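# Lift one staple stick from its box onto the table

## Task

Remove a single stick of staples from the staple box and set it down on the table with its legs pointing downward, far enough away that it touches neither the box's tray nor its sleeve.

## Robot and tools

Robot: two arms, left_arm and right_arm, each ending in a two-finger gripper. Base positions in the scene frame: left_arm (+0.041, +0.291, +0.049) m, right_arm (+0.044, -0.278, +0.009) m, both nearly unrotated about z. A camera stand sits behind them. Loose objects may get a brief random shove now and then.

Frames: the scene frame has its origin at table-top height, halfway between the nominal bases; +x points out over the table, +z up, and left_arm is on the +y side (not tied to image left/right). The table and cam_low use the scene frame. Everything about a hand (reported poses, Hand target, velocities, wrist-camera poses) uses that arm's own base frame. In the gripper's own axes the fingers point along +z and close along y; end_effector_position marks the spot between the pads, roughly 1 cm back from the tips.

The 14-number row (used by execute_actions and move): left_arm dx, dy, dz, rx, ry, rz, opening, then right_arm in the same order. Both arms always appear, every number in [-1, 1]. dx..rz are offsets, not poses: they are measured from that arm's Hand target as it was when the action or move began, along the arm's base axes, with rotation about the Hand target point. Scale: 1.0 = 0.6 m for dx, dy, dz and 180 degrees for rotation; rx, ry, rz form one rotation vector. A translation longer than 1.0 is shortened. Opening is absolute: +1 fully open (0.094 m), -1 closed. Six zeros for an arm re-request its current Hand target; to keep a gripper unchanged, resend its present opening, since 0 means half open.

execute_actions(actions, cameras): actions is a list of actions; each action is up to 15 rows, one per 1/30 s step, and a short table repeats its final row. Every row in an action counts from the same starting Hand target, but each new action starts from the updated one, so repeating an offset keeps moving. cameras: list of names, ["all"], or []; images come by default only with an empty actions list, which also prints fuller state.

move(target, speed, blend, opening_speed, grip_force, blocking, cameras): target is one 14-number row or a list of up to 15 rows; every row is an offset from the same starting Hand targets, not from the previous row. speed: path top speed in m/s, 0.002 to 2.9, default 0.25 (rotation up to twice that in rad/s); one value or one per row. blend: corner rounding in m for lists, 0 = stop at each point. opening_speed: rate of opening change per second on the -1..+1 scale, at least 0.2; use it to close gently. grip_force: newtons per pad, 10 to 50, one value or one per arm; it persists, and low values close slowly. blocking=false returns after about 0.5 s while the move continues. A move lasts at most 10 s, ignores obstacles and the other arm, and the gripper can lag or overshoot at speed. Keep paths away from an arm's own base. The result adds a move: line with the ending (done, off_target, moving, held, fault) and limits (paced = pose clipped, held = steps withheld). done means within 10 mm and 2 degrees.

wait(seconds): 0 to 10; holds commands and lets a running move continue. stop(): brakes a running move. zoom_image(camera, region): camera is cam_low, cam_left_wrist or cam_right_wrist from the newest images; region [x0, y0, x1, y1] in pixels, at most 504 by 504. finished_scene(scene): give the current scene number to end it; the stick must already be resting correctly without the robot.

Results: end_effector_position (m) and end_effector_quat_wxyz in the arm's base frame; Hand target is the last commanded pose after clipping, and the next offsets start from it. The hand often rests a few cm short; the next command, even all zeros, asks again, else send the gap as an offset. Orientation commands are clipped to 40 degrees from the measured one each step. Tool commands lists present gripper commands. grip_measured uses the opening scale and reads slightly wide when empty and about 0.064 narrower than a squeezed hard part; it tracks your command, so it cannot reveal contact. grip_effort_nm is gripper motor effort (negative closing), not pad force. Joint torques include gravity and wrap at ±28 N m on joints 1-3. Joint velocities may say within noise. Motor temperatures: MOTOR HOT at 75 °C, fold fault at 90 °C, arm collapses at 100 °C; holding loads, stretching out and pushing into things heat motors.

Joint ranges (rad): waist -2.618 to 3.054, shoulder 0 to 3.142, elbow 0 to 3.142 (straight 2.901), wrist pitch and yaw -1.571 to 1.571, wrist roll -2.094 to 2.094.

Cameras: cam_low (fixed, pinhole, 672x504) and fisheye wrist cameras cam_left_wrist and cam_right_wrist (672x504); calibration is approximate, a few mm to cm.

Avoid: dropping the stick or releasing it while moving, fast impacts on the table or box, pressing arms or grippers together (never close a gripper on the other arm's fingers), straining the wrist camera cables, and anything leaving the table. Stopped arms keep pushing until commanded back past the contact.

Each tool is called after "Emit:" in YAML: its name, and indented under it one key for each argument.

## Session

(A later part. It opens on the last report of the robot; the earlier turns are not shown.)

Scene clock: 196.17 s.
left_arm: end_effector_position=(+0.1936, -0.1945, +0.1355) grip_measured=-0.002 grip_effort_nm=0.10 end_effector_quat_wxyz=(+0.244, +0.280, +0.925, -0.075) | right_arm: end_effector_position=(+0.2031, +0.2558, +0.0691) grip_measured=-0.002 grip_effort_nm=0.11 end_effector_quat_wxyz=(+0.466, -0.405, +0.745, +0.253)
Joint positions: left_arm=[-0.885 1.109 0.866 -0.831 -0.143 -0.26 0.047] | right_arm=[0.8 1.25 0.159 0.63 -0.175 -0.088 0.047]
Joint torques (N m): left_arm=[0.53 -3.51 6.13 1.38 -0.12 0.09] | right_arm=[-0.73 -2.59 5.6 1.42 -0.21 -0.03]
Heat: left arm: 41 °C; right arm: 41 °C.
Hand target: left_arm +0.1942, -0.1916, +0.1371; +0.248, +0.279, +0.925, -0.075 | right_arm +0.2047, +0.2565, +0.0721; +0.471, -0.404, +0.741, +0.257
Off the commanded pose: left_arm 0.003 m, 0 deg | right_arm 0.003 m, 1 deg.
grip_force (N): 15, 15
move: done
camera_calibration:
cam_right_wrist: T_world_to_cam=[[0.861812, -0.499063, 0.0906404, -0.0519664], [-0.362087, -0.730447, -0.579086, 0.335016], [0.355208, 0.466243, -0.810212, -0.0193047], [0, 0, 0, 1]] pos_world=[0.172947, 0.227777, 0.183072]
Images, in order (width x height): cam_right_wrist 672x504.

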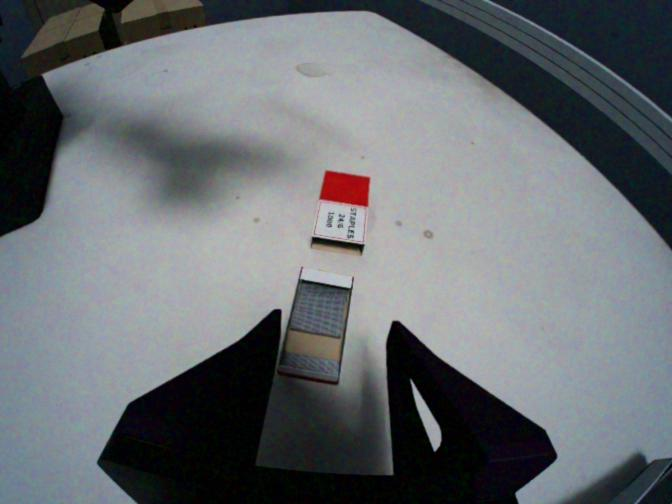

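Emit:
move:
  target:
    - [0, 0, 0, 0, 0, 0, 0.0, -0.014, 0.0132, -0.05, 0, 0, -0.0194, 0.0]
    - [0, 0, 0, 0, 0, 0, 0.0, -0.014, 0.0132, -0.1, 0, 0, -0.0194, 0.0]
  speed: [0.15, 0.06]
  blend: [0.005, 0]
  cameras: ["cam_right_wrist"]

Emit:
zoom_image:
  camera: "cam_right_wrist"
  region: [240, 180, 440, 380]

Scene clock: 199.13 s.
left_arm: end_effector_position=(+0.1936, -0.1945, +0.1355) grip_measured=-0.002 grip_effort_nm=0.09 end_effector_quat_wxyz=(+0.244, +0.280, +0.925, -0.075) | right_arm: end_effector_position=(+0.1979, +0.2640, +0.0114) grip_measured=-0.002 grip_effort_nm=0.11 end_effector_quat_wxyz=(+0.476, -0.382, +0.755, +0.241)
Joint positions: left_arm=[-0.885 1.109 0.866 -0.831 -0.143 -0.26 0.047] | right_arm=[0.912 1.862 0.082 1.334 -0.022 -0.011 0.047]
Joint torques (N m): left_arm=[0.54 -3.52 6.15 1.39 -0.12 0.09] | right_arm=[0.77 -4.4 1.69 1.44 0.03 0.03]
Heat: left arm: 41 °C; right arm: 40 °C.
Hand target: left_arm +0.1942, -0.1916, +0.1371; +0.248, +0.279, +0.925, -0.075 | right_arm +0.1963, +0.2643, +0.0120; +0.479, -0.381, +0.753, +0.242
Off the commanded pose: left_arm 0.003 m, 0 deg | right_arm 0.002 m, 0 deg.
grip_force (N): 15, 15
move: done
camera_calibration:
cam_right_wrist: T_world_to_cam=[[0.830686, -0.549376, 0.0902579, -0.018636], [-0.401868, -0.703875, -0.585714, 0.30652], [0.385307, 0.450273, -0.805476, -0.0698291], [0, 0, 0, 1]] pos_world=[0.165567, 0.236956, 0.124969]
Images, in order (width x height): cam_right_wrist 672x504.

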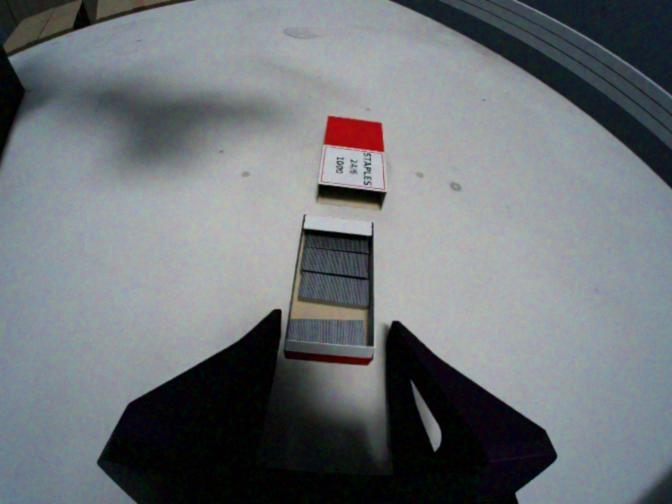

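Scaled by 2.520 from the camera's 672x504 image, which has a finer 960x720 frame.

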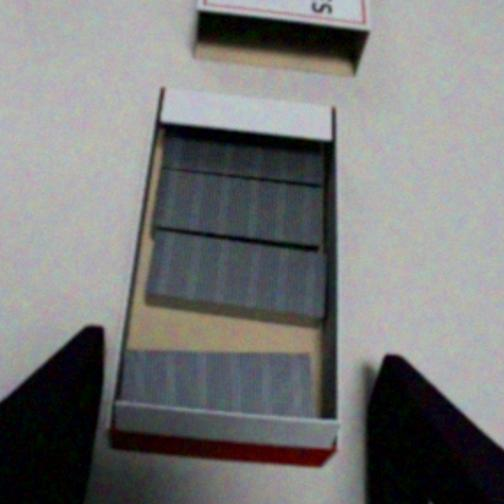

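Emit:
move:
  target: [0, 0, 0, 0, 0, 0, 0.0, 0, 0, 0, 0, 0, 0, -0.29]
  speed: 0.05
  opening_speed: 0.3
  grip_force: [15, 20]
  cameras: ["cam_right_wrist"]

Emit:
zoom_image:
  camera: "cam_right_wrist"
  region: [240, 180, 440, 380]

Scene clock: 200.67 s.
left_arm: end_effector_position=(+0.1936, -0.1945, +0.1355) grip_measured=-0.002 grip_effort_nm=0.10 end_effector_quat_wxyz=(+0.244, +0.280, +0.925, -0.075) | right_arm: end_effector_position=(+0.1981, +0.2641, +0.0118) grip_measured=-0.225 grip_effort_nm=-0.46 end_effector_quat_wxyz=(+0.477, -0.382, +0.754, +0.241)
Joint positions: left_arm=[-0.885 1.109 0.866 -0.831 -0.143 -0.26 0.047] | right_arm=[0.912 1.862 0.082 1.336 -0.022 -0.011 0.036]
Joint torques (N m): left_arm=[0.54 -3.52 6.15 1.38 -0.12 0.08] | right_arm=[0.76 -4.3 1.68 1.44 0.04 0.03]
Heat: left arm: 41 °C; right arm: 41 °C.
Hand target: left_arm +0.1942, -0.1916, +0.1371; +0.248, +0.279, +0.925, -0.075 | right_arm +0.1963, +0.2644, +0.0120; +0.479, -0.381, +0.753, +0.242
Off the commanded pose: left_arm 0.003 m, 0 deg | right_arm 0.002 m, 0 deg.
grip_force (N): 15, 20
move: done
camera_calibration:
cam_right_wrist: T_world_to_cam=[[0.830387, -0.549775, 0.0905833, -0.0186434], [-0.401314, -0.702908, -0.587254, 0.306612], [0.386529, 0.451295, -0.804318, -0.0702203], [0, 0, 0, 1]] pos_world=[0.165671, 0.236961, 0.125268]
Images, in order (width x height): cam_right_wrist 672x504.

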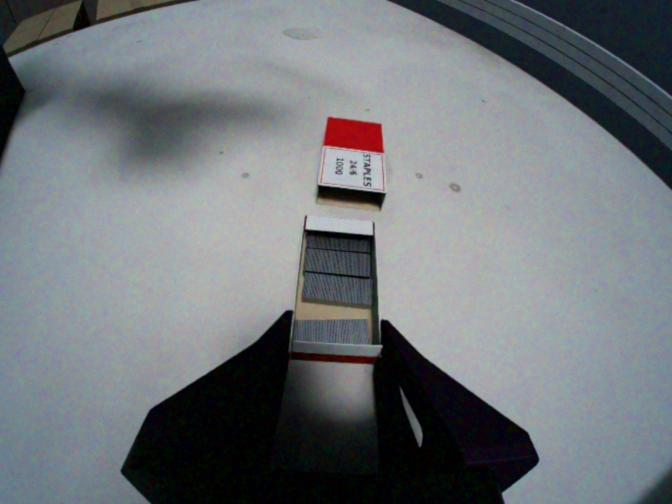

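Scaled by 2.520 from the camera's 672x504 image, which has a finer 960x720 frame.

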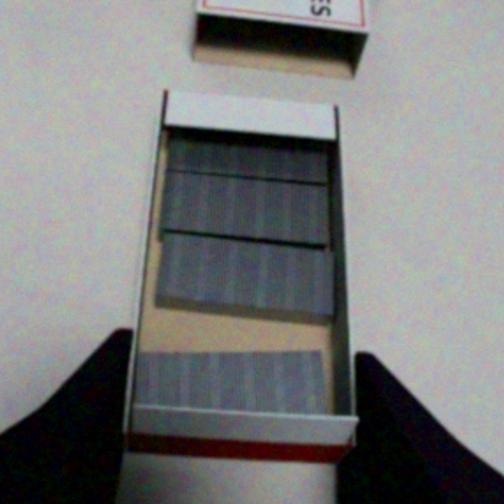

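Emit:
move:
  target:
    - [0, 0, 0, 0, 0, 0, 0.0, 0, 0, 0.05, 0, 0, 0, -0.29]
    - [0, 0, 0, 0, 0, 0, 0.0, 0, 0, 0.1, -0.1221, 0.0964, 0, -0.29]
  speed: 0.15
  blend: [0.01, 0]
  cameras: ["cam_right_wrist", "cam_low"]

Emit:
zoom_image:
  camera: "cam_right_wrist"
  region: [240, 180, 440, 380]

Emit:
zoom_image:
  camera: "cam_low"
  region: [200, 265, 350, 385]

Scene clock: 203.70 s.
left_arm: end_effector_position=(+0.1936, -0.1945, +0.1355) grip_measured=-0.002 grip_effort_nm=0.10 end_effector_quat_wxyz=(+0.244, +0.280, +0.925, -0.075) | right_arm: end_effector_position=(+0.1921, +0.2564, +0.0622) grip_measured=-0.226 grip_effort_nm=-0.47 end_effector_quat_wxyz=(+0.270, -0.427, +0.851, +0.142)
Joint positions: left_arm=[-0.885 1.109 0.866 -0.831 -0.143 -0.26 0.047] | right_arm=[0.912 1.287 0.614 -0.279 -0.022 -0.01 0.036]
Joint torques (N m): left_arm=[0.53 -3.51 6.15 1.38 -0.12 0.08] | right_arm=[0.38 -4 9.07 0.88 -0.06 0.04]
Heat: left arm: 41 °C; right arm: 40 °C.
Hand target: left_arm +0.1942, -0.1916, +0.1371; +0.248, +0.279, +0.925, -0.075 | right_arm +0.1963, +0.2644, +0.0721; +0.280, -0.425, +0.848, +0.149
Off the commanded pose: left_arm 0.003 m, 0 deg | right_arm 0.013 m, 1 deg.
grip_force (N): 15, 20
move: off_target (right_arm)
camera_calibration:
cam_right_wrist: T_world_to_cam=[[0.851198, -0.523097, 0.0427997, -0.0303017], [-0.515095, -0.848248, -0.123093, 0.3587], [0.100695, 0.0827309, -0.991472, 0.137212], [0, 0, 0, 1]] pos_world=[0.196741, 0.277064, 0.181492]
Images, in order (width x height): cam_low 672x504, cam_right_wrist 672x504.

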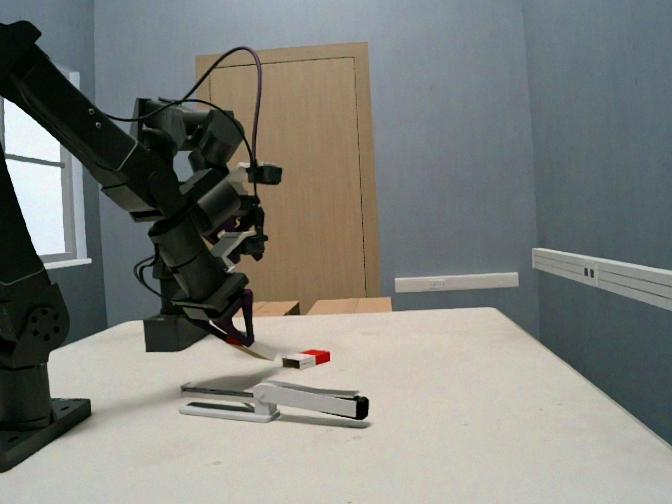

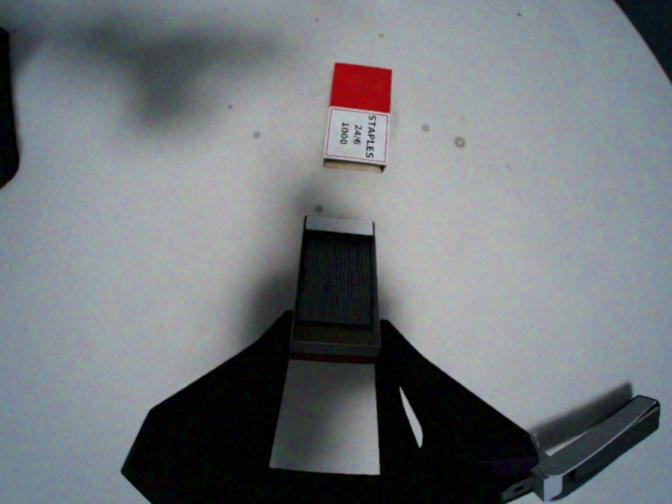

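Scaled by 2.520 from the camera's 672x504 image, which has a finer 960x720 frame.

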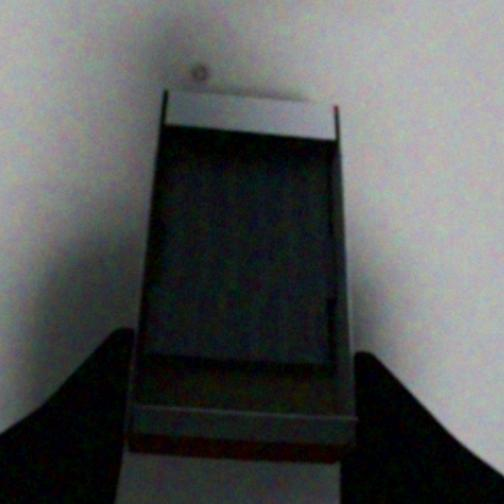

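Scaled by 3.360 from the camera's 672x504 image, which has a finer 960x720 frame.

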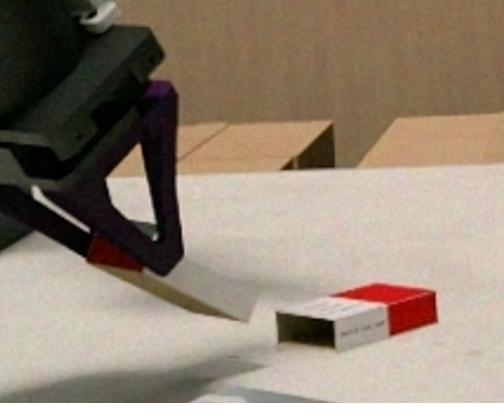

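Emit:
move:
  target:
    - [0, 0, 0, 0, 0, 0, 0.0, 0, 0, -0.02, 0.1221, -0.0964, 0, -0.29]
    - [0, 0, 0, 0, 0, 0, -1.0, 0, 0, -0.1, 0.1221, -0.0964, 0, -0.29]
  speed: [0.15, 0.06]
  blend: [0.005, 0]
  cameras: ["cam_right_wrist", "cam_low"]

Emit:
zoom_image:
  camera: "cam_right_wrist"
  region: [240, 180, 440, 380]

Scene clock: 213.17 s.
left_arm: end_effector_position=(+0.1935, -0.1944, +0.1354) grip_measured=-0.985 grip_effort_nm=-0.11 end_effector_quat_wxyz=(+0.243, +0.280, +0.925, -0.075) | right_arm: end_effector_position=(+0.1982, +0.2643, +0.0122) grip_measured=-0.227 grip_effort_nm=-0.47 end_effector_quat_wxyz=(+0.477, -0.381, +0.754, +0.242)
Joint positions: left_arm=[-0.885 1.109 0.866 -0.831 -0.143 -0.26 0.001] | right_arm=[0.912 1.863 0.083 1.338 -0.022 -0.009 0.036]
Joint velocities: left_arm=[-0.012 -0.012 -0.012 -0.037 -0.007 -0.022 -0.006] | right_arm=[within noise]
Joint torques (N m): left_arm=[0.54 -3.51 6.13 1.38 -0.12 0.08] | right_arm=[0.8 -4.37 1.65 1.43 0.04 0]
Heat: left arm: 41 °C; right arm: 40 °C.
Hand target: left_arm +0.1942, -0.1915, +0.1371; +0.247, +0.279, +0.925, -0.075 | right_arm +0.1963, +0.2644, +0.0121; +0.479, -0.381, +0.753, +0.242
Off the commanded pose: left_arm 0.003 m, 0 deg | right_arm 0.002 m, 0 deg.
grip_force (N): 15, 20
move: moving (left_arm; no rest 5 s after target 2's new opening was sent)
camera_calibration:
cam_right_wrist: T_world_to_cam=[[0.829915, -0.550748, 0.0889833, -0.0182473], [-0.402099, -0.701068, -0.588915, 0.306796], [0.386727, 0.452969, -0.803282, -0.0705002], [0, 0, 0, 1]] pos_world=[0.165771, 0.23697, 0.125669]
Images, in order (width x height): cam_low 672x504, cam_right_wrist 672x504.

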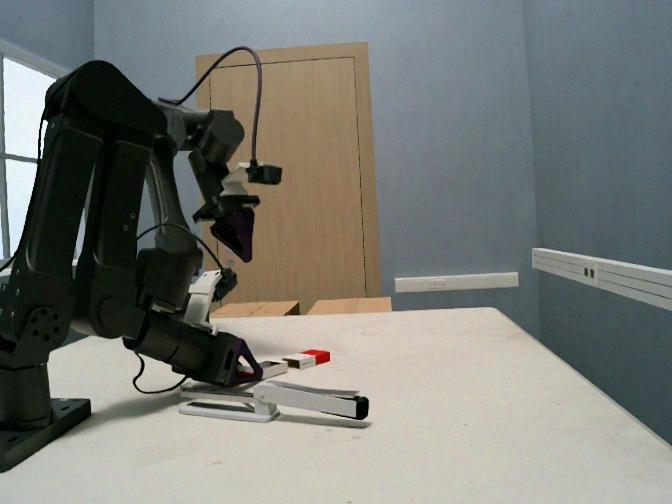

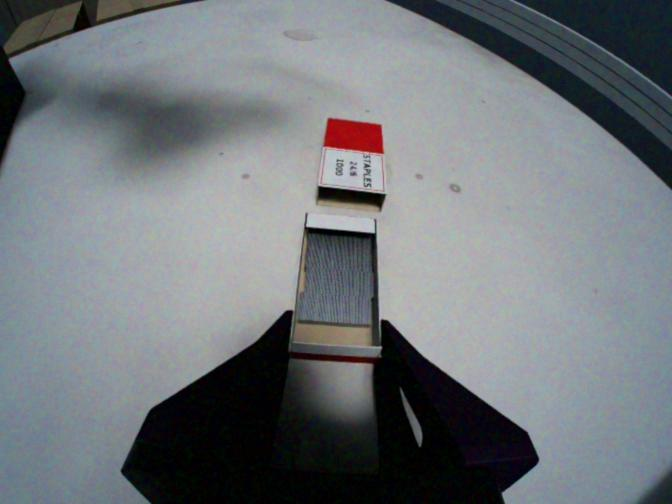

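Scaled by 2.520 from the camera's 672x504 image, which has a finer 960x720 frame.

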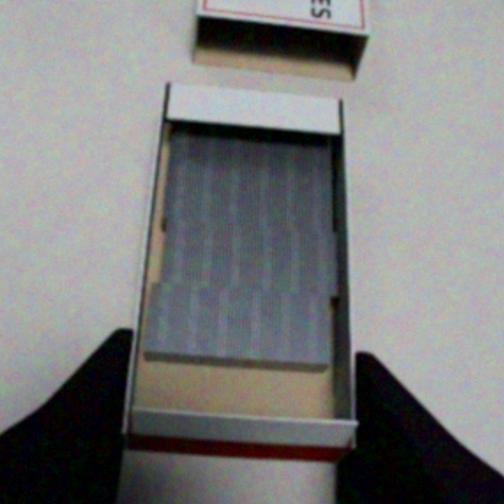

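Emit:
execute_actions:
  actions: []
  cameras: ["cam_left_wrist"]

Emit:
zoom_image:
  camera: "cam_left_wrist"
  region: [330, 130, 530, 270]

Scene clock: 213.60 s.
left_arm: end_effector_position=(+0.1935, -0.1944, +0.1354) grip_measured=-0.989 grip_effort_nm=-0.38 end_effector_quat_wxyz=(+0.243, +0.280, +0.925, -0.075) | right_arm: end_effector_position=(+0.1982, +0.2643, +0.0122) grip_measured=-0.227 grip_effort_nm=-0.47 end_effector_quat_wxyz=(+0.477, -0.381, +0.754, +0.242)
Joint positions: left_arm=[-0.885 1.109 0.866 -0.831 -0.143 -0.26 0.001] | right_arm=[0.912 1.863 0.083 1.338 -0.022 -0.009 0.036]
Joint velocities: within noise
Joint torques (N m): left_arm=[0.54 -3.52 6.13 1.38 -0.12 0.08] | right_arm=[0.77 -4.36 1.63 1.43 0.05 0]
Motor temperatures (°C): left_arm=[26 33 41 40 26 22 26] | right_arm=[29 28 34 41 27 26 23]
Heat: left arm: 41 °C; right arm: 41 °C.
Hand target: left_arm +0.1942, -0.1915, +0.1371; +0.247, +0.279, +0.925, -0.075 | right_arm +0.1963, +0.2644, +0.0121; +0.479, -0.381, +0.753, +0.242
Tool commands: left_gripper/opening=-1.0 right_gripper/opening=-0.29
Off the commanded pose: left_arm 0.003 m, 0 deg | right_arm 0.002 m, 0 deg.
grip_force (N): 15, 20
camera_calibration:
cam_left_wrist: T_world_to_cam=[[-0.454697, -0.888689, 0.0590177, -0.0958906], [-0.89053, 0.454708, -0.0140231, 0.296409], [-0.0143737, -0.0589333, -0.998158, 0.247464], [0, 0, 0, 1]] pos_world=[0.223916, -0.205412, 0.256824]
Images, in order (width x height): cam_left_wrist 672x504.

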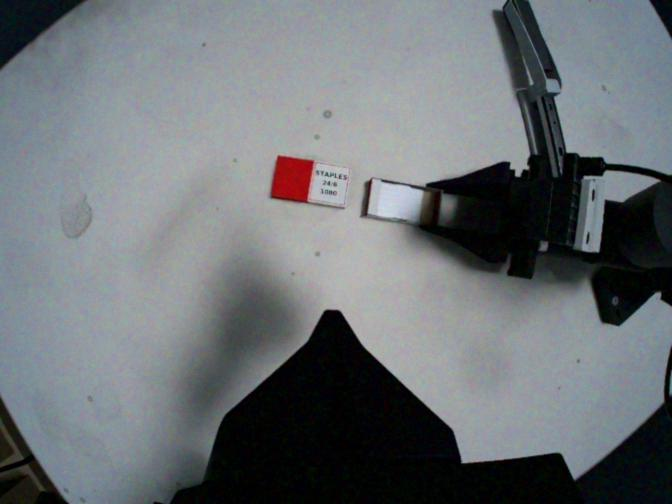

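Scaled by 2.520 from the camera's 672x504 image, which has a finer 960x720 frame.

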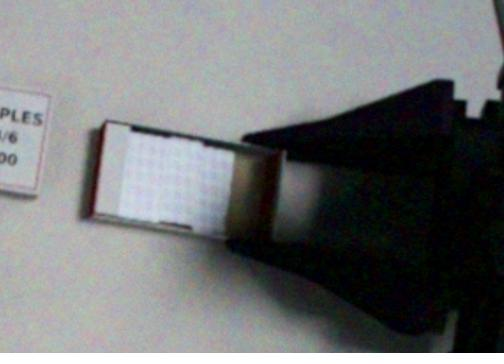

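Emit:
move:
  target: [0, 0, 0, 0, 0, 0, -1.0, 0, 0, 0.1, 0, 0, 0, -0.29]
  speed: 0.2
  cameras: []

Emit:
move:
  target:
    - [0, 0, 0, 0, 0, 0, -1.0, 0.031, 0.039, 0, 0, 0, 0, -0.29]
    - [0, 0, 0, 0, 0, 0, -1.0, 0, 0, 0, 0, 0, 0, -0.29]
  speed: [1.2, 0.1]
  cameras: ["cam_right_wrist"]

Emit:
zoom_image:
  camera: "cam_right_wrist"
  region: [240, 180, 440, 380]

Scene clock: 222.37 s.
left_arm: end_effector_position=(+0.1935, -0.1944, +0.1354) grip_measured=-0.989 grip_effort_nm=-0.39 end_effector_quat_wxyz=(+0.243, +0.280, +0.925, -0.075) | right_arm: end_effector_position=(+0.1918, +0.2560, +0.0567) grip_measured=-0.227 grip_effort_nm=-0.46 end_effector_quat_wxyz=(+0.462, -0.385, +0.764, +0.234)
Joint positions: left_arm=[-0.885 1.109 0.866 -0.831 -0.143 -0.26 0.001] | right_arm=[0.912 1.267 0.126 0.659 -0.022 -0.009 0.036]
Joint torques (N m): left_arm=[0.54 -3.52 6.15 1.38 -0.12 0.08] | right_arm=[0.8 -4.41 7.71 1.26 0.04 0]
Heat: left arm: 41 °C; right arm: 41 °C.
Hand target: left_arm +0.1942, -0.1915, +0.1371; +0.247, +0.279, +0.925, -0.075 | right_arm +0.1963, +0.2644, +0.0721; +0.479, -0.381, +0.753, +0.243
Off the commanded pose: left_arm 0.003 m, 0 deg | right_arm 0.018 m, 3 deg.
grip_force (N): 15, 20
move: off_target (right_arm)
No camera images: "cameras" was empty.

Scene clock: 224.07 s.
left_arm: end_effector_position=(+0.1935, -0.1944, +0.1354) grip_measured=-0.989 grip_effort_nm=-0.38 end_effector_quat_wxyz=(+0.243, +0.280, +0.925, -0.075) | right_arm: end_effector_position=(+0.1977, +0.2636, +0.0675) grip_measured=-0.227 grip_effort_nm=-0.47 end_effector_quat_wxyz=(+0.473, -0.382, +0.757, +0.239)
Joint positions: left_arm=[-0.885 1.109 0.866 -0.831 -0.143 -0.26 0.001] | right_arm=[0.912 1.273 0.158 0.662 -0.022 -0.009 0.036]
Joint torques (N m): left_arm=[0.54 -3.51 6.15 1.38 -0.12 0.09] | right_arm=[0.79 -4.7 5.27 1.3 0.05 0]
Heat: left arm: 41 °C; right arm: 41 °C.
Hand target: left_arm +0.1942, -0.1915, +0.1371; +0.247, +0.279, +0.925, -0.075 | right_arm +0.1963, +0.2644, +0.0721; +0.479, -0.381, +0.753, +0.242
Off the commanded pose: left_arm 0.003 m, 0 deg | right_arm 0.005 m, 1 deg.
grip_force (N): 15, 20
move: done
camera_calibration:
cam_right_wrist: T_world_to_cam=[[0.83036, -0.550186, 0.0883076, -0.0234534], [-0.406474, -0.70646, -0.579391, 0.340221], [0.381158, 0.445208, -0.810252, -0.0219908], [0, 0, 0, 1]] pos_world=[0.166148, 0.237239, 0.181374]
Images, in order (width x height): cam_right_wrist 672x504.

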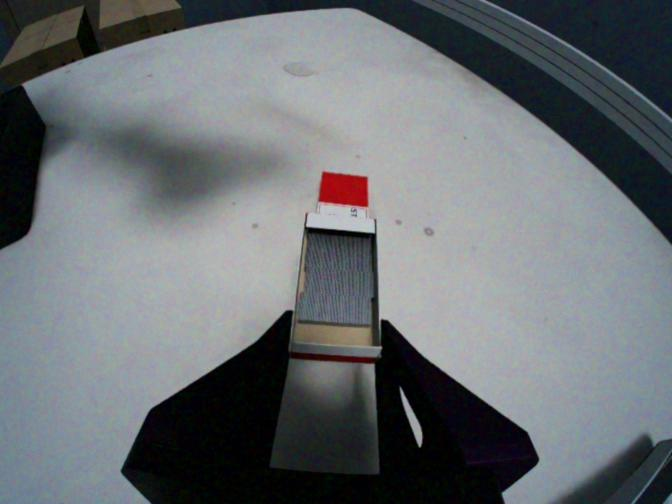

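Scaled by 2.520 from the camera's 672x504 image, which has a finer 960x720 frame.

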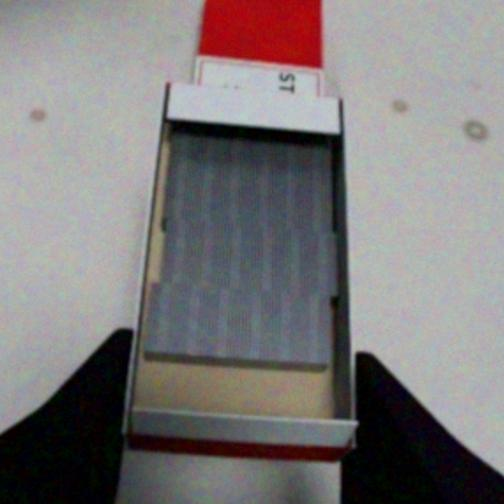

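Emit:
move:
  target:
    - [0, 0, 0, 0, 0, 0, -1.0, -0.02, -0.02, 0.12, 0, 0, 0, -0.29]
    - [0, 0, 0, 0, 0, 0, -1.0, -0.02, -0.02, 0.15, 0.1003, -0.0792, 0, -0.29]
  speed: [0.25, 0.25]
  blend: [0.02, 0]
  cameras: ["cam_right_wrist", "cam_low"]

Emit:
zoom_image:
  camera: "cam_right_wrist"
  region: [240, 180, 440, 380]

Scene clock: 226.60 s.
left_arm: end_effector_position=(+0.1935, -0.1944, +0.1354) grip_measured=-0.989 grip_effort_nm=-0.39 end_effector_quat_wxyz=(+0.243, +0.280, +0.925, -0.075) | right_arm: end_effector_position=(+0.1859, +0.2523, +0.1599) grip_measured=-0.227 grip_effort_nm=-0.47 end_effector_quat_wxyz=(+0.617, -0.329, +0.646, +0.307)
Joint positions: left_arm=[-0.885 1.109 0.866 -0.831 -0.143 -0.26 0.001] | right_arm=[0.932 0.974 0.024 0.899 -0.001 -0.009 0.036]
Joint torques (N m): left_arm=[0.54 -3.52 6.15 1.38 -0.12 0.09] | right_arm=[0.79 -1.06 5.85 1.53 0.06 -0.06]
Heat: left arm: 41 °C; right arm: 41 °C.
Hand target: left_arm +0.1942, -0.1915, +0.1371; +0.247, +0.279, +0.925, -0.075 | right_arm +0.1843, +0.2523, +0.1620; +0.622, -0.329, +0.640, +0.308
Off the commanded pose: left_arm 0.003 m, 0 deg | right_arm 0.003 m, 1 deg.
grip_force (N): 15, 20
move: done
camera_calibration:
cam_right_wrist: T_world_to_cam=[[0.805089, -0.582695, 0.110894, -0.0186444], [-0.227533, -0.476041, -0.849478, 0.332773], [0.547777, 0.658674, -0.515838, -0.0694098], [0, 0, 0, 1]] pos_world=[0.128748, 0.193268, 0.248946]
Images, in order (width x height): cam_low 672x504, cam_right_wrist 672x504.

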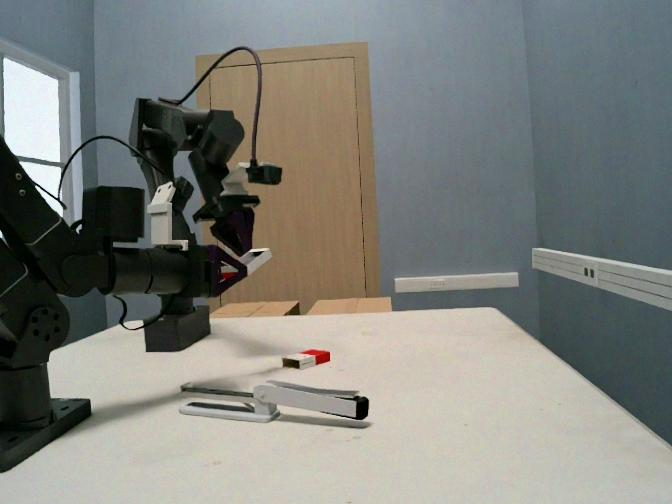

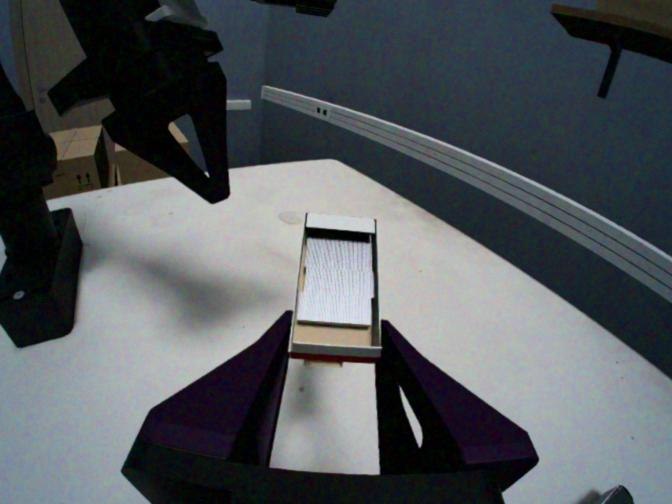

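Scaled by 2.520 from the camera's 672x504 image, which has a finer 960x720 frame.

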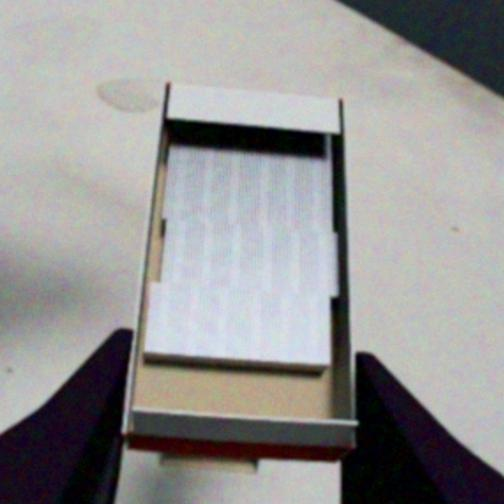

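Emit:
move:
  target: [0, 0, 0, 0, 0, 0, -1.0, 0, 0, 0, 0.0131, -0.0103, 0, -0.29]
  speed: 0.1
  cameras: ["cam_right_wrist"]

Emit:
zoom_image:
  camera: "cam_right_wrist"
  region: [240, 180, 440, 380]

Emit:
move:
  target: [0, 0, 0, 0, 0, 0, -1.0, 0, 0, 0, 0.0131, -0.0103, 0, -0.29]
  speed: 0.1
  cameras: ["cam_right_wrist"]

Emit:
zoom_image:
  camera: "cam_right_wrist"
  region: [240, 180, 440, 380]

Scene clock: 227.97 s.
left_arm: end_effector_position=(+0.1935, -0.1944, +0.1354) grip_measured=-0.989 grip_effort_nm=-0.39 end_effector_quat_wxyz=(+0.243, +0.280, +0.925, -0.075) | right_arm: end_effector_position=(+0.1862, +0.2527, +0.1605) grip_measured=-0.227 grip_effort_nm=-0.47 end_effector_quat_wxyz=(+0.624, -0.326, +0.638, +0.310)
Joint positions: left_arm=[-0.885 1.109 0.866 -0.831 -0.143 -0.26 0.001] | right_arm=[0.932 1.03 0.009 0.993 -0.001 -0.01 0.036]
Joint torques (N m): left_arm=[0.54 -3.52 6.13 1.38 -0.12 0.08] | right_arm=[0.77 -1.2 5.59 1.51 0.06 -0.07]
Heat: left arm: 41 °C; right arm: 41 °C.
Hand target: left_arm +0.1942, -0.1915, +0.1371; +0.247, +0.279, +0.925, -0.075 | right_arm +0.1843, +0.2523, +0.1620; +0.639, -0.321, +0.624, +0.316
Off the commanded pose: left_arm 0.003 m, 0 deg | right_arm 0.002 m, 3 deg.
joint sent to its limit (right arm) — joint 3 (elbow), lower limit, where the elbow is as bent as it goes. The joint targets still meet the commanded pose.
grip_force (N): 15, 20
move: off_target (right_arm)
camera_calibration:
cam_right_wrist: T_world_to_cam=[[0.803506, -0.584617, 0.112256, -0.0181665], [-0.21485, -0.460653, -0.861184, 0.329246], [0.555174, 0.667848, -0.495742, -0.0764796], [0, 0, 0, 1]] pos_world=[0.127795, 0.192124, 0.247666]
Images, in order (width x height): cam_right_wrist 672x504.

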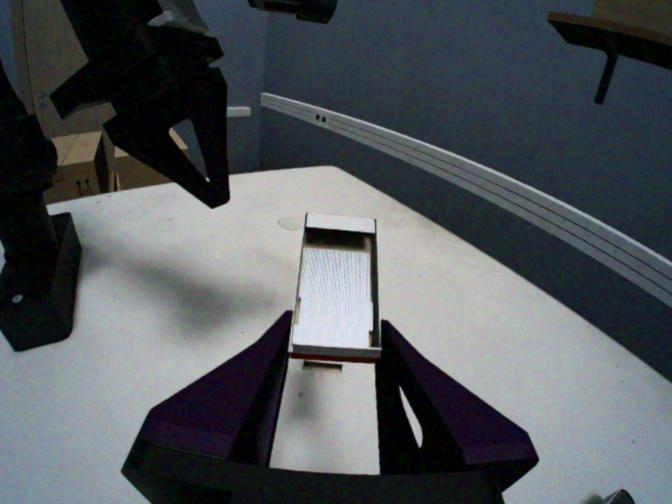

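Scaled by 2.520 from the camera's 672x504 image, which has a finer 960x720 frame.

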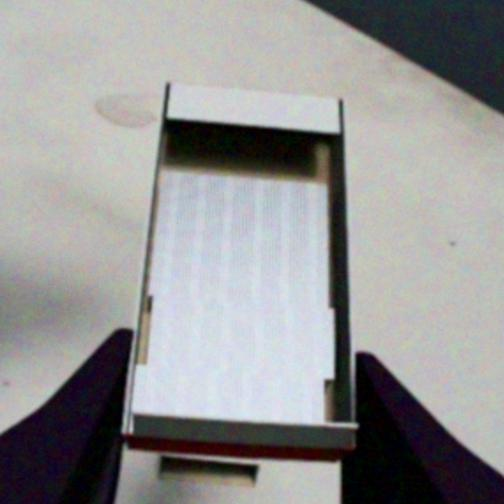

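Scene clock: 228.67 s.
left_arm: end_effector_position=(+0.1935, -0.1944, +0.1354) grip_measured=-0.989 grip_effort_nm=-0.39 end_effector_quat_wxyz=(+0.243, +0.280, +0.925, -0.075) | right_arm: end_effector_position=(+0.1864, +0.2529, +0.1606) grip_measured=-0.227 grip_effort_nm=-0.47 end_effector_quat_wxyz=(+0.625, -0.326, +0.638, +0.310)
Joint positions: left_arm=[-0.885 1.109 0.866 -0.831 -0.143 -0.26 0.001] | right_arm=[0.932 1.035 0.009 1 -0.001 -0.012 0.036]
Joint torques (N m): left_arm=[0.54 -3.52 6.15 1.38 -0.12 0.08] | right_arm=[0.75 -1.39 5.56 1.49 0.05 -0.06]
Heat: left arm: 41 °C; right arm: 41 °C.
Hand target: left_arm +0.1942, -0.1915, +0.1371; +0.247, +0.279, +0.925, -0.075 | right_arm +0.1843, +0.2524, +0.1620; +0.655, -0.313, +0.607, +0.324
Off the commanded pose: left_arm 0.003 m, 0 deg | right_arm 0.003 m, 5 deg.
joint sent to its limit (right arm) — joint 3 (elbow), lower limit, where the elbow is as bent as it goes. The joint targets are off in orientation, not in position.
grip_force (N): 15, 20
move: off_target (right_arm)
camera_calibration:
cam_right_wrist: T_world_to_cam=[[0.803264, -0.584654, 0.113785, -0.0183366], [-0.213202, -0.460608, -0.861618, 0.329273], [0.556159, 0.667847, -0.494639, -0.0770823], [0, 0, 0, 1]] pos_world=[0.127801, 0.192425, 0.247666]
Images, in order (width x height): cam_right_wrist 672x504.

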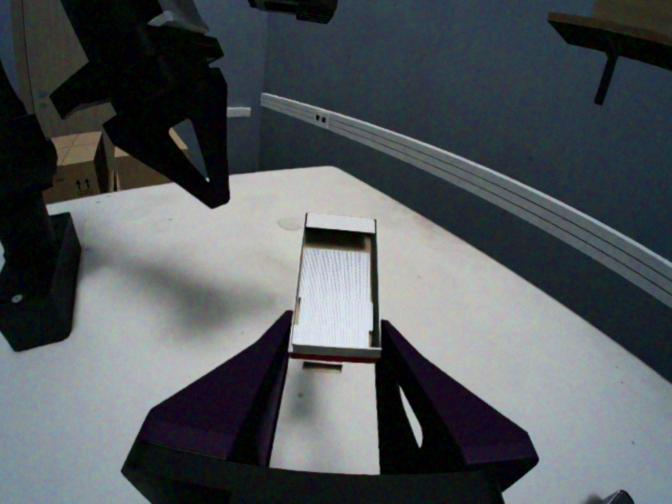

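Scaled by 2.520 from the camera's 672x504 image, which has a finer 960x720 frame.

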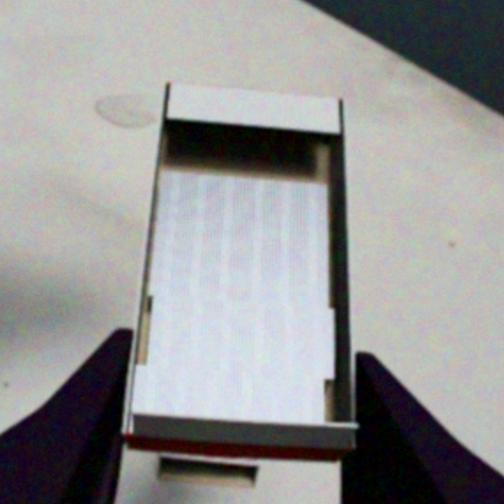

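Emit:
move:
  target:
    - [0, 0, 0, 0, 0, 0, -1.0, 0, 0, 0, -0.2486, 0.1963, 0, -0.29]
    - [0, 0, 0, 0, 0, 0, -1.0, 0, 0, 0, -0.0366, 0.0289, 0, -0.29]
  speed: [0.4, 0.25]
  cameras: ["cam_right_wrist"]

Emit:
zoom_image:
  camera: "cam_right_wrist"
  region: [240, 180, 440, 380]

Scene clock: 234.30 s.
left_arm: end_effector_position=(+0.1935, -0.1944, +0.1354) grip_measured=-0.989 grip_effort_nm=-0.39 end_effector_quat_wxyz=(+0.243, +0.280, +0.925, -0.075) | right_arm: end_effector_position=(+0.1860, +0.2525, +0.1611) grip_measured=-0.227 grip_effort_nm=-0.46 end_effector_quat_wxyz=(+0.603, -0.334, +0.658, +0.301)
Joint positions: left_arm=[-0.885 1.109 0.866 -0.831 -0.143 -0.26 0.001] | right_arm=[0.932 0.892 0.062 0.74 -0.002 -0.007 0.036]
Joint torques (N m): left_arm=[0.54 -3.52 6.15 1.38 -0.12 0.08] | right_arm=[0.75 -0.88 6.02 1.51 0.06 -0.07]
Heat: left arm: 41 °C; right arm: 40 °C.
Hand target: left_arm +0.1942, -0.1915, +0.1371; +0.247, +0.279, +0.925, -0.075 | right_arm +0.1843, +0.2523, +0.1620; +0.608, -0.335, +0.653, +0.302
Off the commanded pose: left_arm 0.003 m, 0 deg | right_arm 0.002 m, 1 deg.
grip_force (N): 15, 20
move: done
camera_calibration:
cam_right_wrist: T_world_to_cam=[[0.808058, -0.579119, 0.107991, -0.0196931], [-0.248797, -0.50165, -0.828521, 0.341055], [0.533987, 0.642626, -0.549446, -0.0569313], [0, 0, 0, 1]] pos_world=[0.131167, 0.196271, 0.253417]
Images, in order (width x height): cam_right_wrist 672x504.

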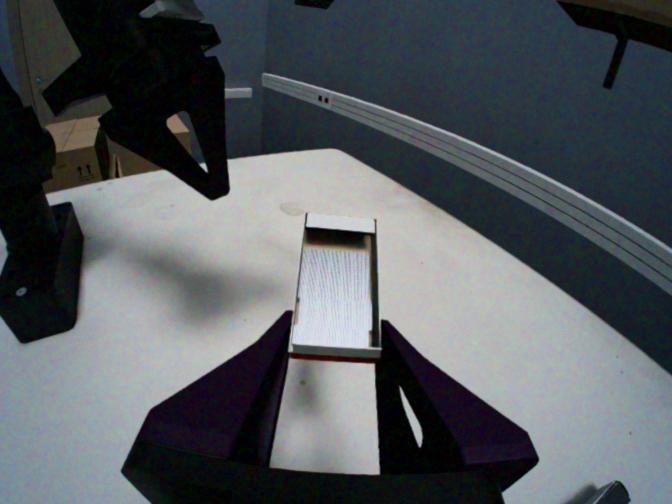

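Scaled by 2.520 from the camera's 672x504 image, which has a finer 960x720 frame.

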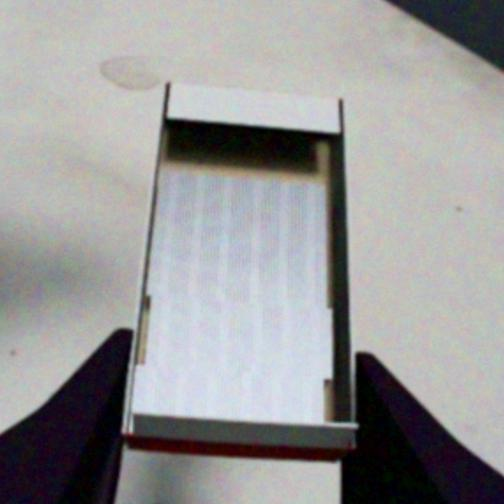

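Emit:
move:
  target: [0, 0, 0, 0, 0, 0, -1.0, 0, 0, 0, -0.212, 0.1674, 0, -0.29]
  speed: [0.4]
  cameras: ["cam_right_wrist"]

Emit:
zoom_image:
  camera: "cam_right_wrist"
  region: [240, 180, 440, 380]

Scene clock: 236.70 s.
left_arm: end_effector_position=(+0.1935, -0.1944, +0.1354) grip_measured=-0.989 grip_effort_nm=-0.39 end_effector_quat_wxyz=(+0.243, +0.280, +0.925, -0.075) | right_arm: end_effector_position=(+0.1802, +0.2467, +0.1493) grip_measured=-0.227 grip_effort_nm=-0.47 end_effector_quat_wxyz=(+0.268, -0.430, +0.851, +0.139)
Joint positions: left_arm=[-0.885 1.109 0.866 -0.831 -0.143 -0.26 0.001] | right_arm=[0.932 1.137 0.881 -0.701 -0.008 0 0.036]
Joint torques (N m): left_arm=[0.53 -3.51 6.13 1.38 -0.12 0.09] | right_arm=[-0.46 -3.23 9.94 0.8 -0.13 0.03]
Heat: left arm: 41 °C; right arm: 40 °C.
Hand target: left_arm +0.1942, -0.1915, +0.1371; +0.247, +0.279, +0.925, -0.075 | right_arm +0.1843, +0.2524, +0.1620; +0.279, -0.424, +0.848, +0.150
Off the commanded pose: left_arm 0.003 m, 0 deg | right_arm 0.015 m, 2 deg.
grip_force (N): 15, 20
move: off_target (right_arm)
camera_calibration:
cam_right_wrist: T_world_to_cam=[[0.853102, -0.519535, 0.0479674, -0.0309878], [-0.511743, -0.85112, -0.117104, 0.35431], [0.101666, 0.0753546, -0.991961, 0.227247], [0, 0, 0, 1]] pos_world=[0.184648, 0.268337, 0.268398]
Images, in order (width x height): cam_right_wrist 672x504.

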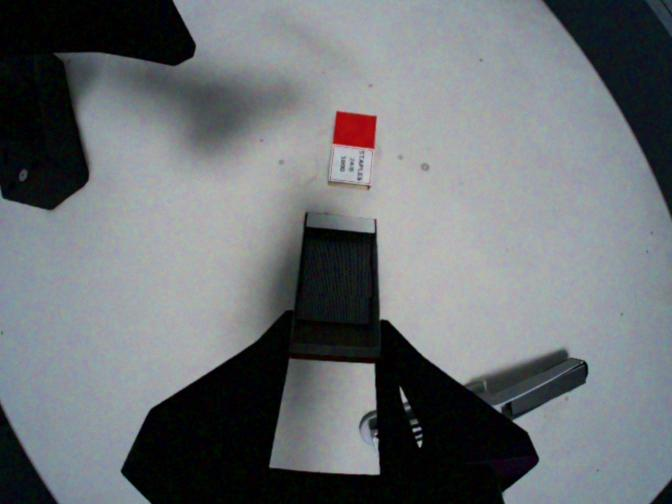

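Scaled by 2.520 from the camera's 672x504 image, which has a finer 960x720 frame.

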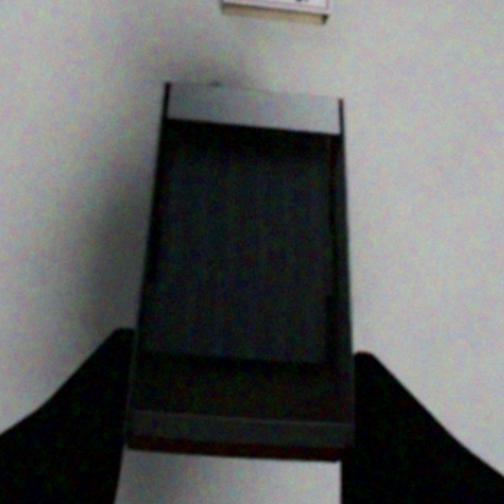

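Emit:
move:
  target: [0, 0, 0, 0, 0, 0, -1.0, 0, 0, 0, 0.1975, -0.156, 0, -0.29]
  speed: [0.2]
  cameras: ["cam_right_wrist", "cam_left_wrist"]

Emit:
zoom_image:
  camera: "cam_right_wrist"
  region: [240, 180, 440, 380]

Scene clock: 239.97 s.
left_arm: end_effector_position=(+0.1935, -0.1944, +0.1354) grip_measured=-0.989 grip_effort_nm=-0.38 end_effector_quat_wxyz=(+0.243, +0.280, +0.925, -0.075) | right_arm: end_effector_position=(+0.1853, +0.2520, +0.1600) grip_measured=-0.227 grip_effort_nm=-0.46 end_effector_quat_wxyz=(+0.582, -0.343, +0.677, +0.292)
Joint positions: left_arm=[-0.885 1.109 0.866 -0.831 -0.143 -0.26 0.001] | right_arm=[0.932 0.819 0.112 0.556 -0.003 -0.005 0.036]
Joint torques (N m): left_arm=[0.54 -3.51 6.13 1.38 -0.12 0.08] | right_arm=[0.7 -0.72 6.53 1.53 0.06 -0.07]
Heat: left arm: 41 °C; right arm: 40 °C.
Hand target: left_arm +0.1942, -0.1915, +0.1371; +0.247, +0.279, +0.925, -0.075 | right_arm +0.1843, +0.2524, +0.1621; +0.589, -0.343, +0.671, +0.293
Off the commanded pose: left_arm 0.003 m, 0 deg | right_arm 0.002 m, 1 deg.
grip_force (N): 15, 20
move: done
camera_calibration:
cam_left_wrist: T_world_to_cam=[[-0.454697, -0.888689, 0.0590177, -0.0958906], [-0.89053, 0.454708, -0.0140231, 0.296409], [-0.0143737, -0.0589333, -0.998158, 0.247464], [0, 0, 0, 1]] pos_world=[0.223916, -0.205412, 0.256824]
cam_right_wrist: T_world_to_cam=[[0.812569, -0.573452, 0.104326, -0.0210657], [-0.279533, -0.540464, -0.793574, 0.349591], [0.511461, 0.615672, -0.599463, -0.0379384], [0, 0, 0, 1]] pos_world=[0.134244, 0.200219, 0.256881]
Images, in order (width x height): cam_left_wrist 672x504, cam_right_wrist 672x504.

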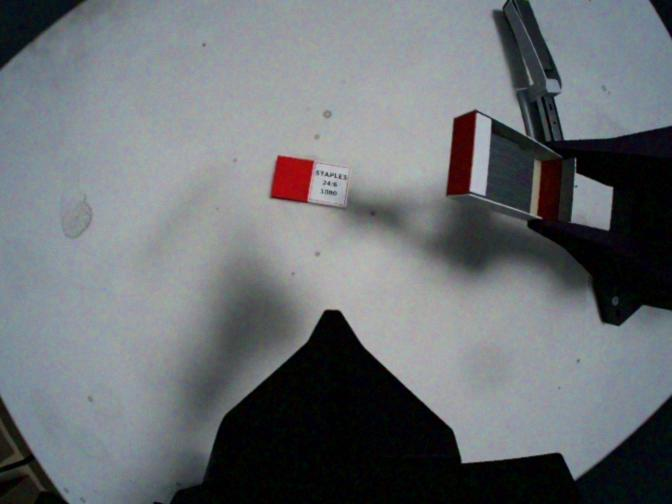

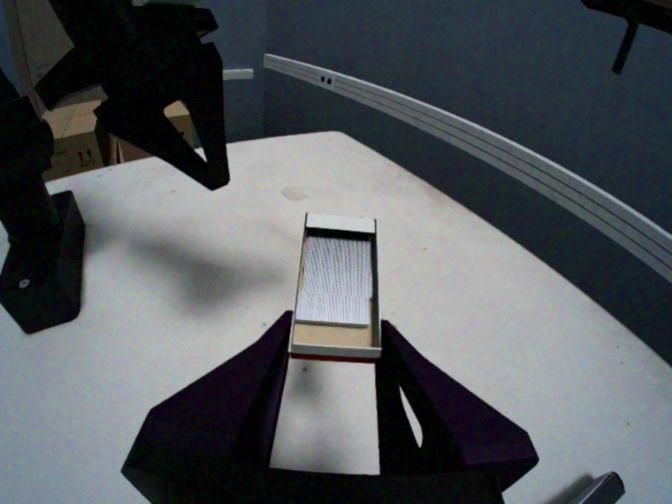

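Scaled by 2.520 from the camera's 672x504 image, which has a finer 960x720 frame.

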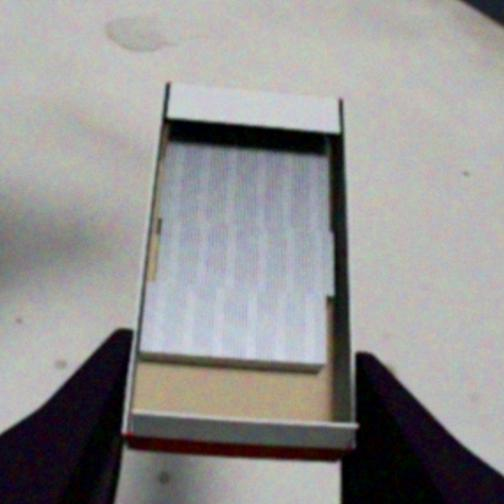

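Emit:
move:
  target:
    - [0, 0, 0.0798, 0, 0, 0, -1.0, 0, 0, 0, 0, 0, 0, -0.29]
    - [0.0363, -0.195, 0.0798, 0, 0, -0.012, -1.0, 0, 0, 0, 0, 0, 0, -0.29]
  speed: [0.2]
  blend: [0.02, 0]
  cameras: ["cam_right_wrist", "cam_left_wrist"]

Emit:
zoom_image:
  camera: "cam_left_wrist"
  region: [240, 220, 480, 380]

speed must be one number or one for each of the 2 targets, got a list of 1; nothing of the call was run

Scaled by 2.100 from the camera's 672x504 image, which has a finer 960x720 frame.

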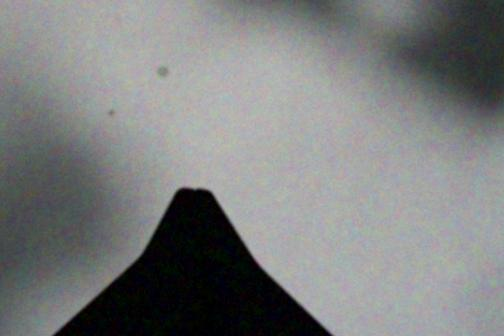

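Emit:
move:
  target:
    - [0, 0, 0.0798, 0, 0, 0, -1.0, 0, 0, 0, 0, 0, 0, -0.29]
    - [0.0363, -0.195, 0.0798, 0, 0, -0.012, -1.0, 0, 0, 0, 0, 0, 0, -0.29]
  speed: 0.2
  blend: [0.02, 0]
  cameras: ["cam_right_wrist", "cam_left_wrist"]

Emit:
zoom_image:
  camera: "cam_left_wrist"
  region: [240, 220, 480, 380]

Scene clock: 242.90 s.
left_arm: end_effector_position=(+0.2090, -0.2986, +0.1699) grip_measured=-0.989 grip_effort_nm=-0.39 end_effector_quat_wxyz=(+0.223, +0.304, +0.924, -0.069) | right_arm: end_effector_position=(+0.1854, +0.2520, +0.1602) grip_measured=-0.227 grip_effort_nm=-0.46 end_effector_quat_wxyz=(+0.583, -0.343, +0.676, +0.292)
Joint positions: left_arm=[-1.059 1.523 1.331 -0.947 -0.196 -0.381 0.001] | right_arm=[0.932 0.819 0.112 0.557 -0.003 -0.005 0.036]
Joint torques (N m): left_arm=[-0.54 -5.72 9.57 1.42 -0.32 -0.09] | right_arm=[0.7 -0.73 6.5 1.53 0.07 -0.07]
Heat: left arm: 41 °C; right arm: 40 °C.
Hand target: left_arm +0.2159, -0.3085, +0.1849; +0.246, +0.297, +0.919, -0.079 | right_arm +0.1843, +0.2524, +0.1621; +0.589, -0.343, +0.671, +0.293
Off the commanded pose: left_arm 0.019 m, 3 deg | right_arm 0.002 m, 1 deg.
grip_force (N): 15, 20
move: off_target (left_arm)
camera_calibration:
cam_left_wrist: T_world_to_cam=[[-0.492406, -0.869273, 0.0435983, -0.167177], [-0.869152, 0.493746, 0.0280889, 0.357946], [-0.0459434, -0.0240624, -0.998654, 0.293051], [0, 0, 0, 1]] pos_world=[0.242254, -0.315005, 0.289891]
cam_right_wrist: T_world_to_cam=[[0.812534, -0.573441, 0.104663, -0.0210802], [-0.278935, -0.540154, -0.793996, 0.34961], [0.511844, 0.615955, -0.598846, -0.0380959], [0, 0, 0, 1]] pos_world=[0.134146, 0.20022, 0.256981]
Images, in order (width x height): cam_left_wrist 672x504, cam_right_wrist 672x504.

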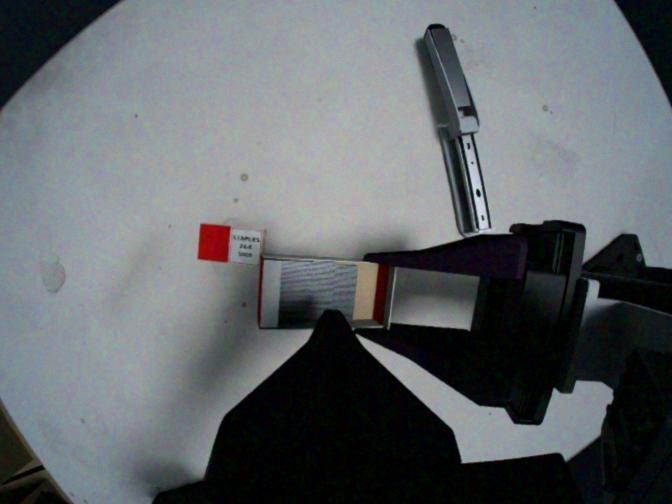

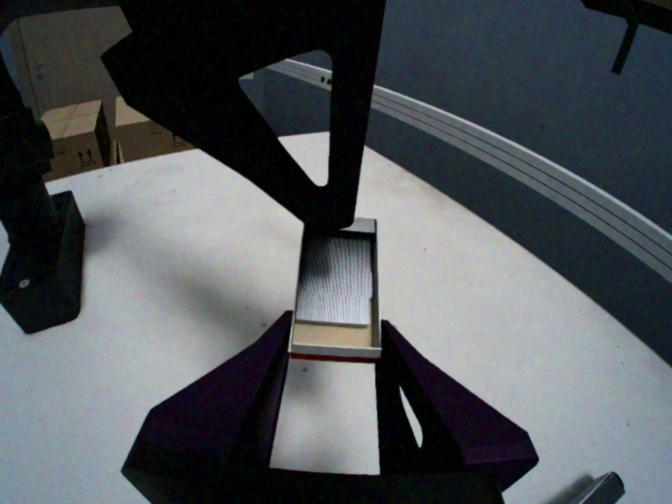

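Scaled by 2.100 from the camera's 672x504 image, which has a finer 960x720 frame.

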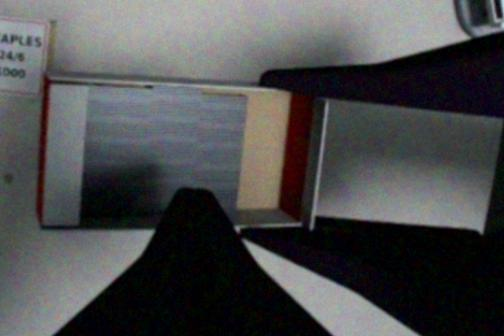

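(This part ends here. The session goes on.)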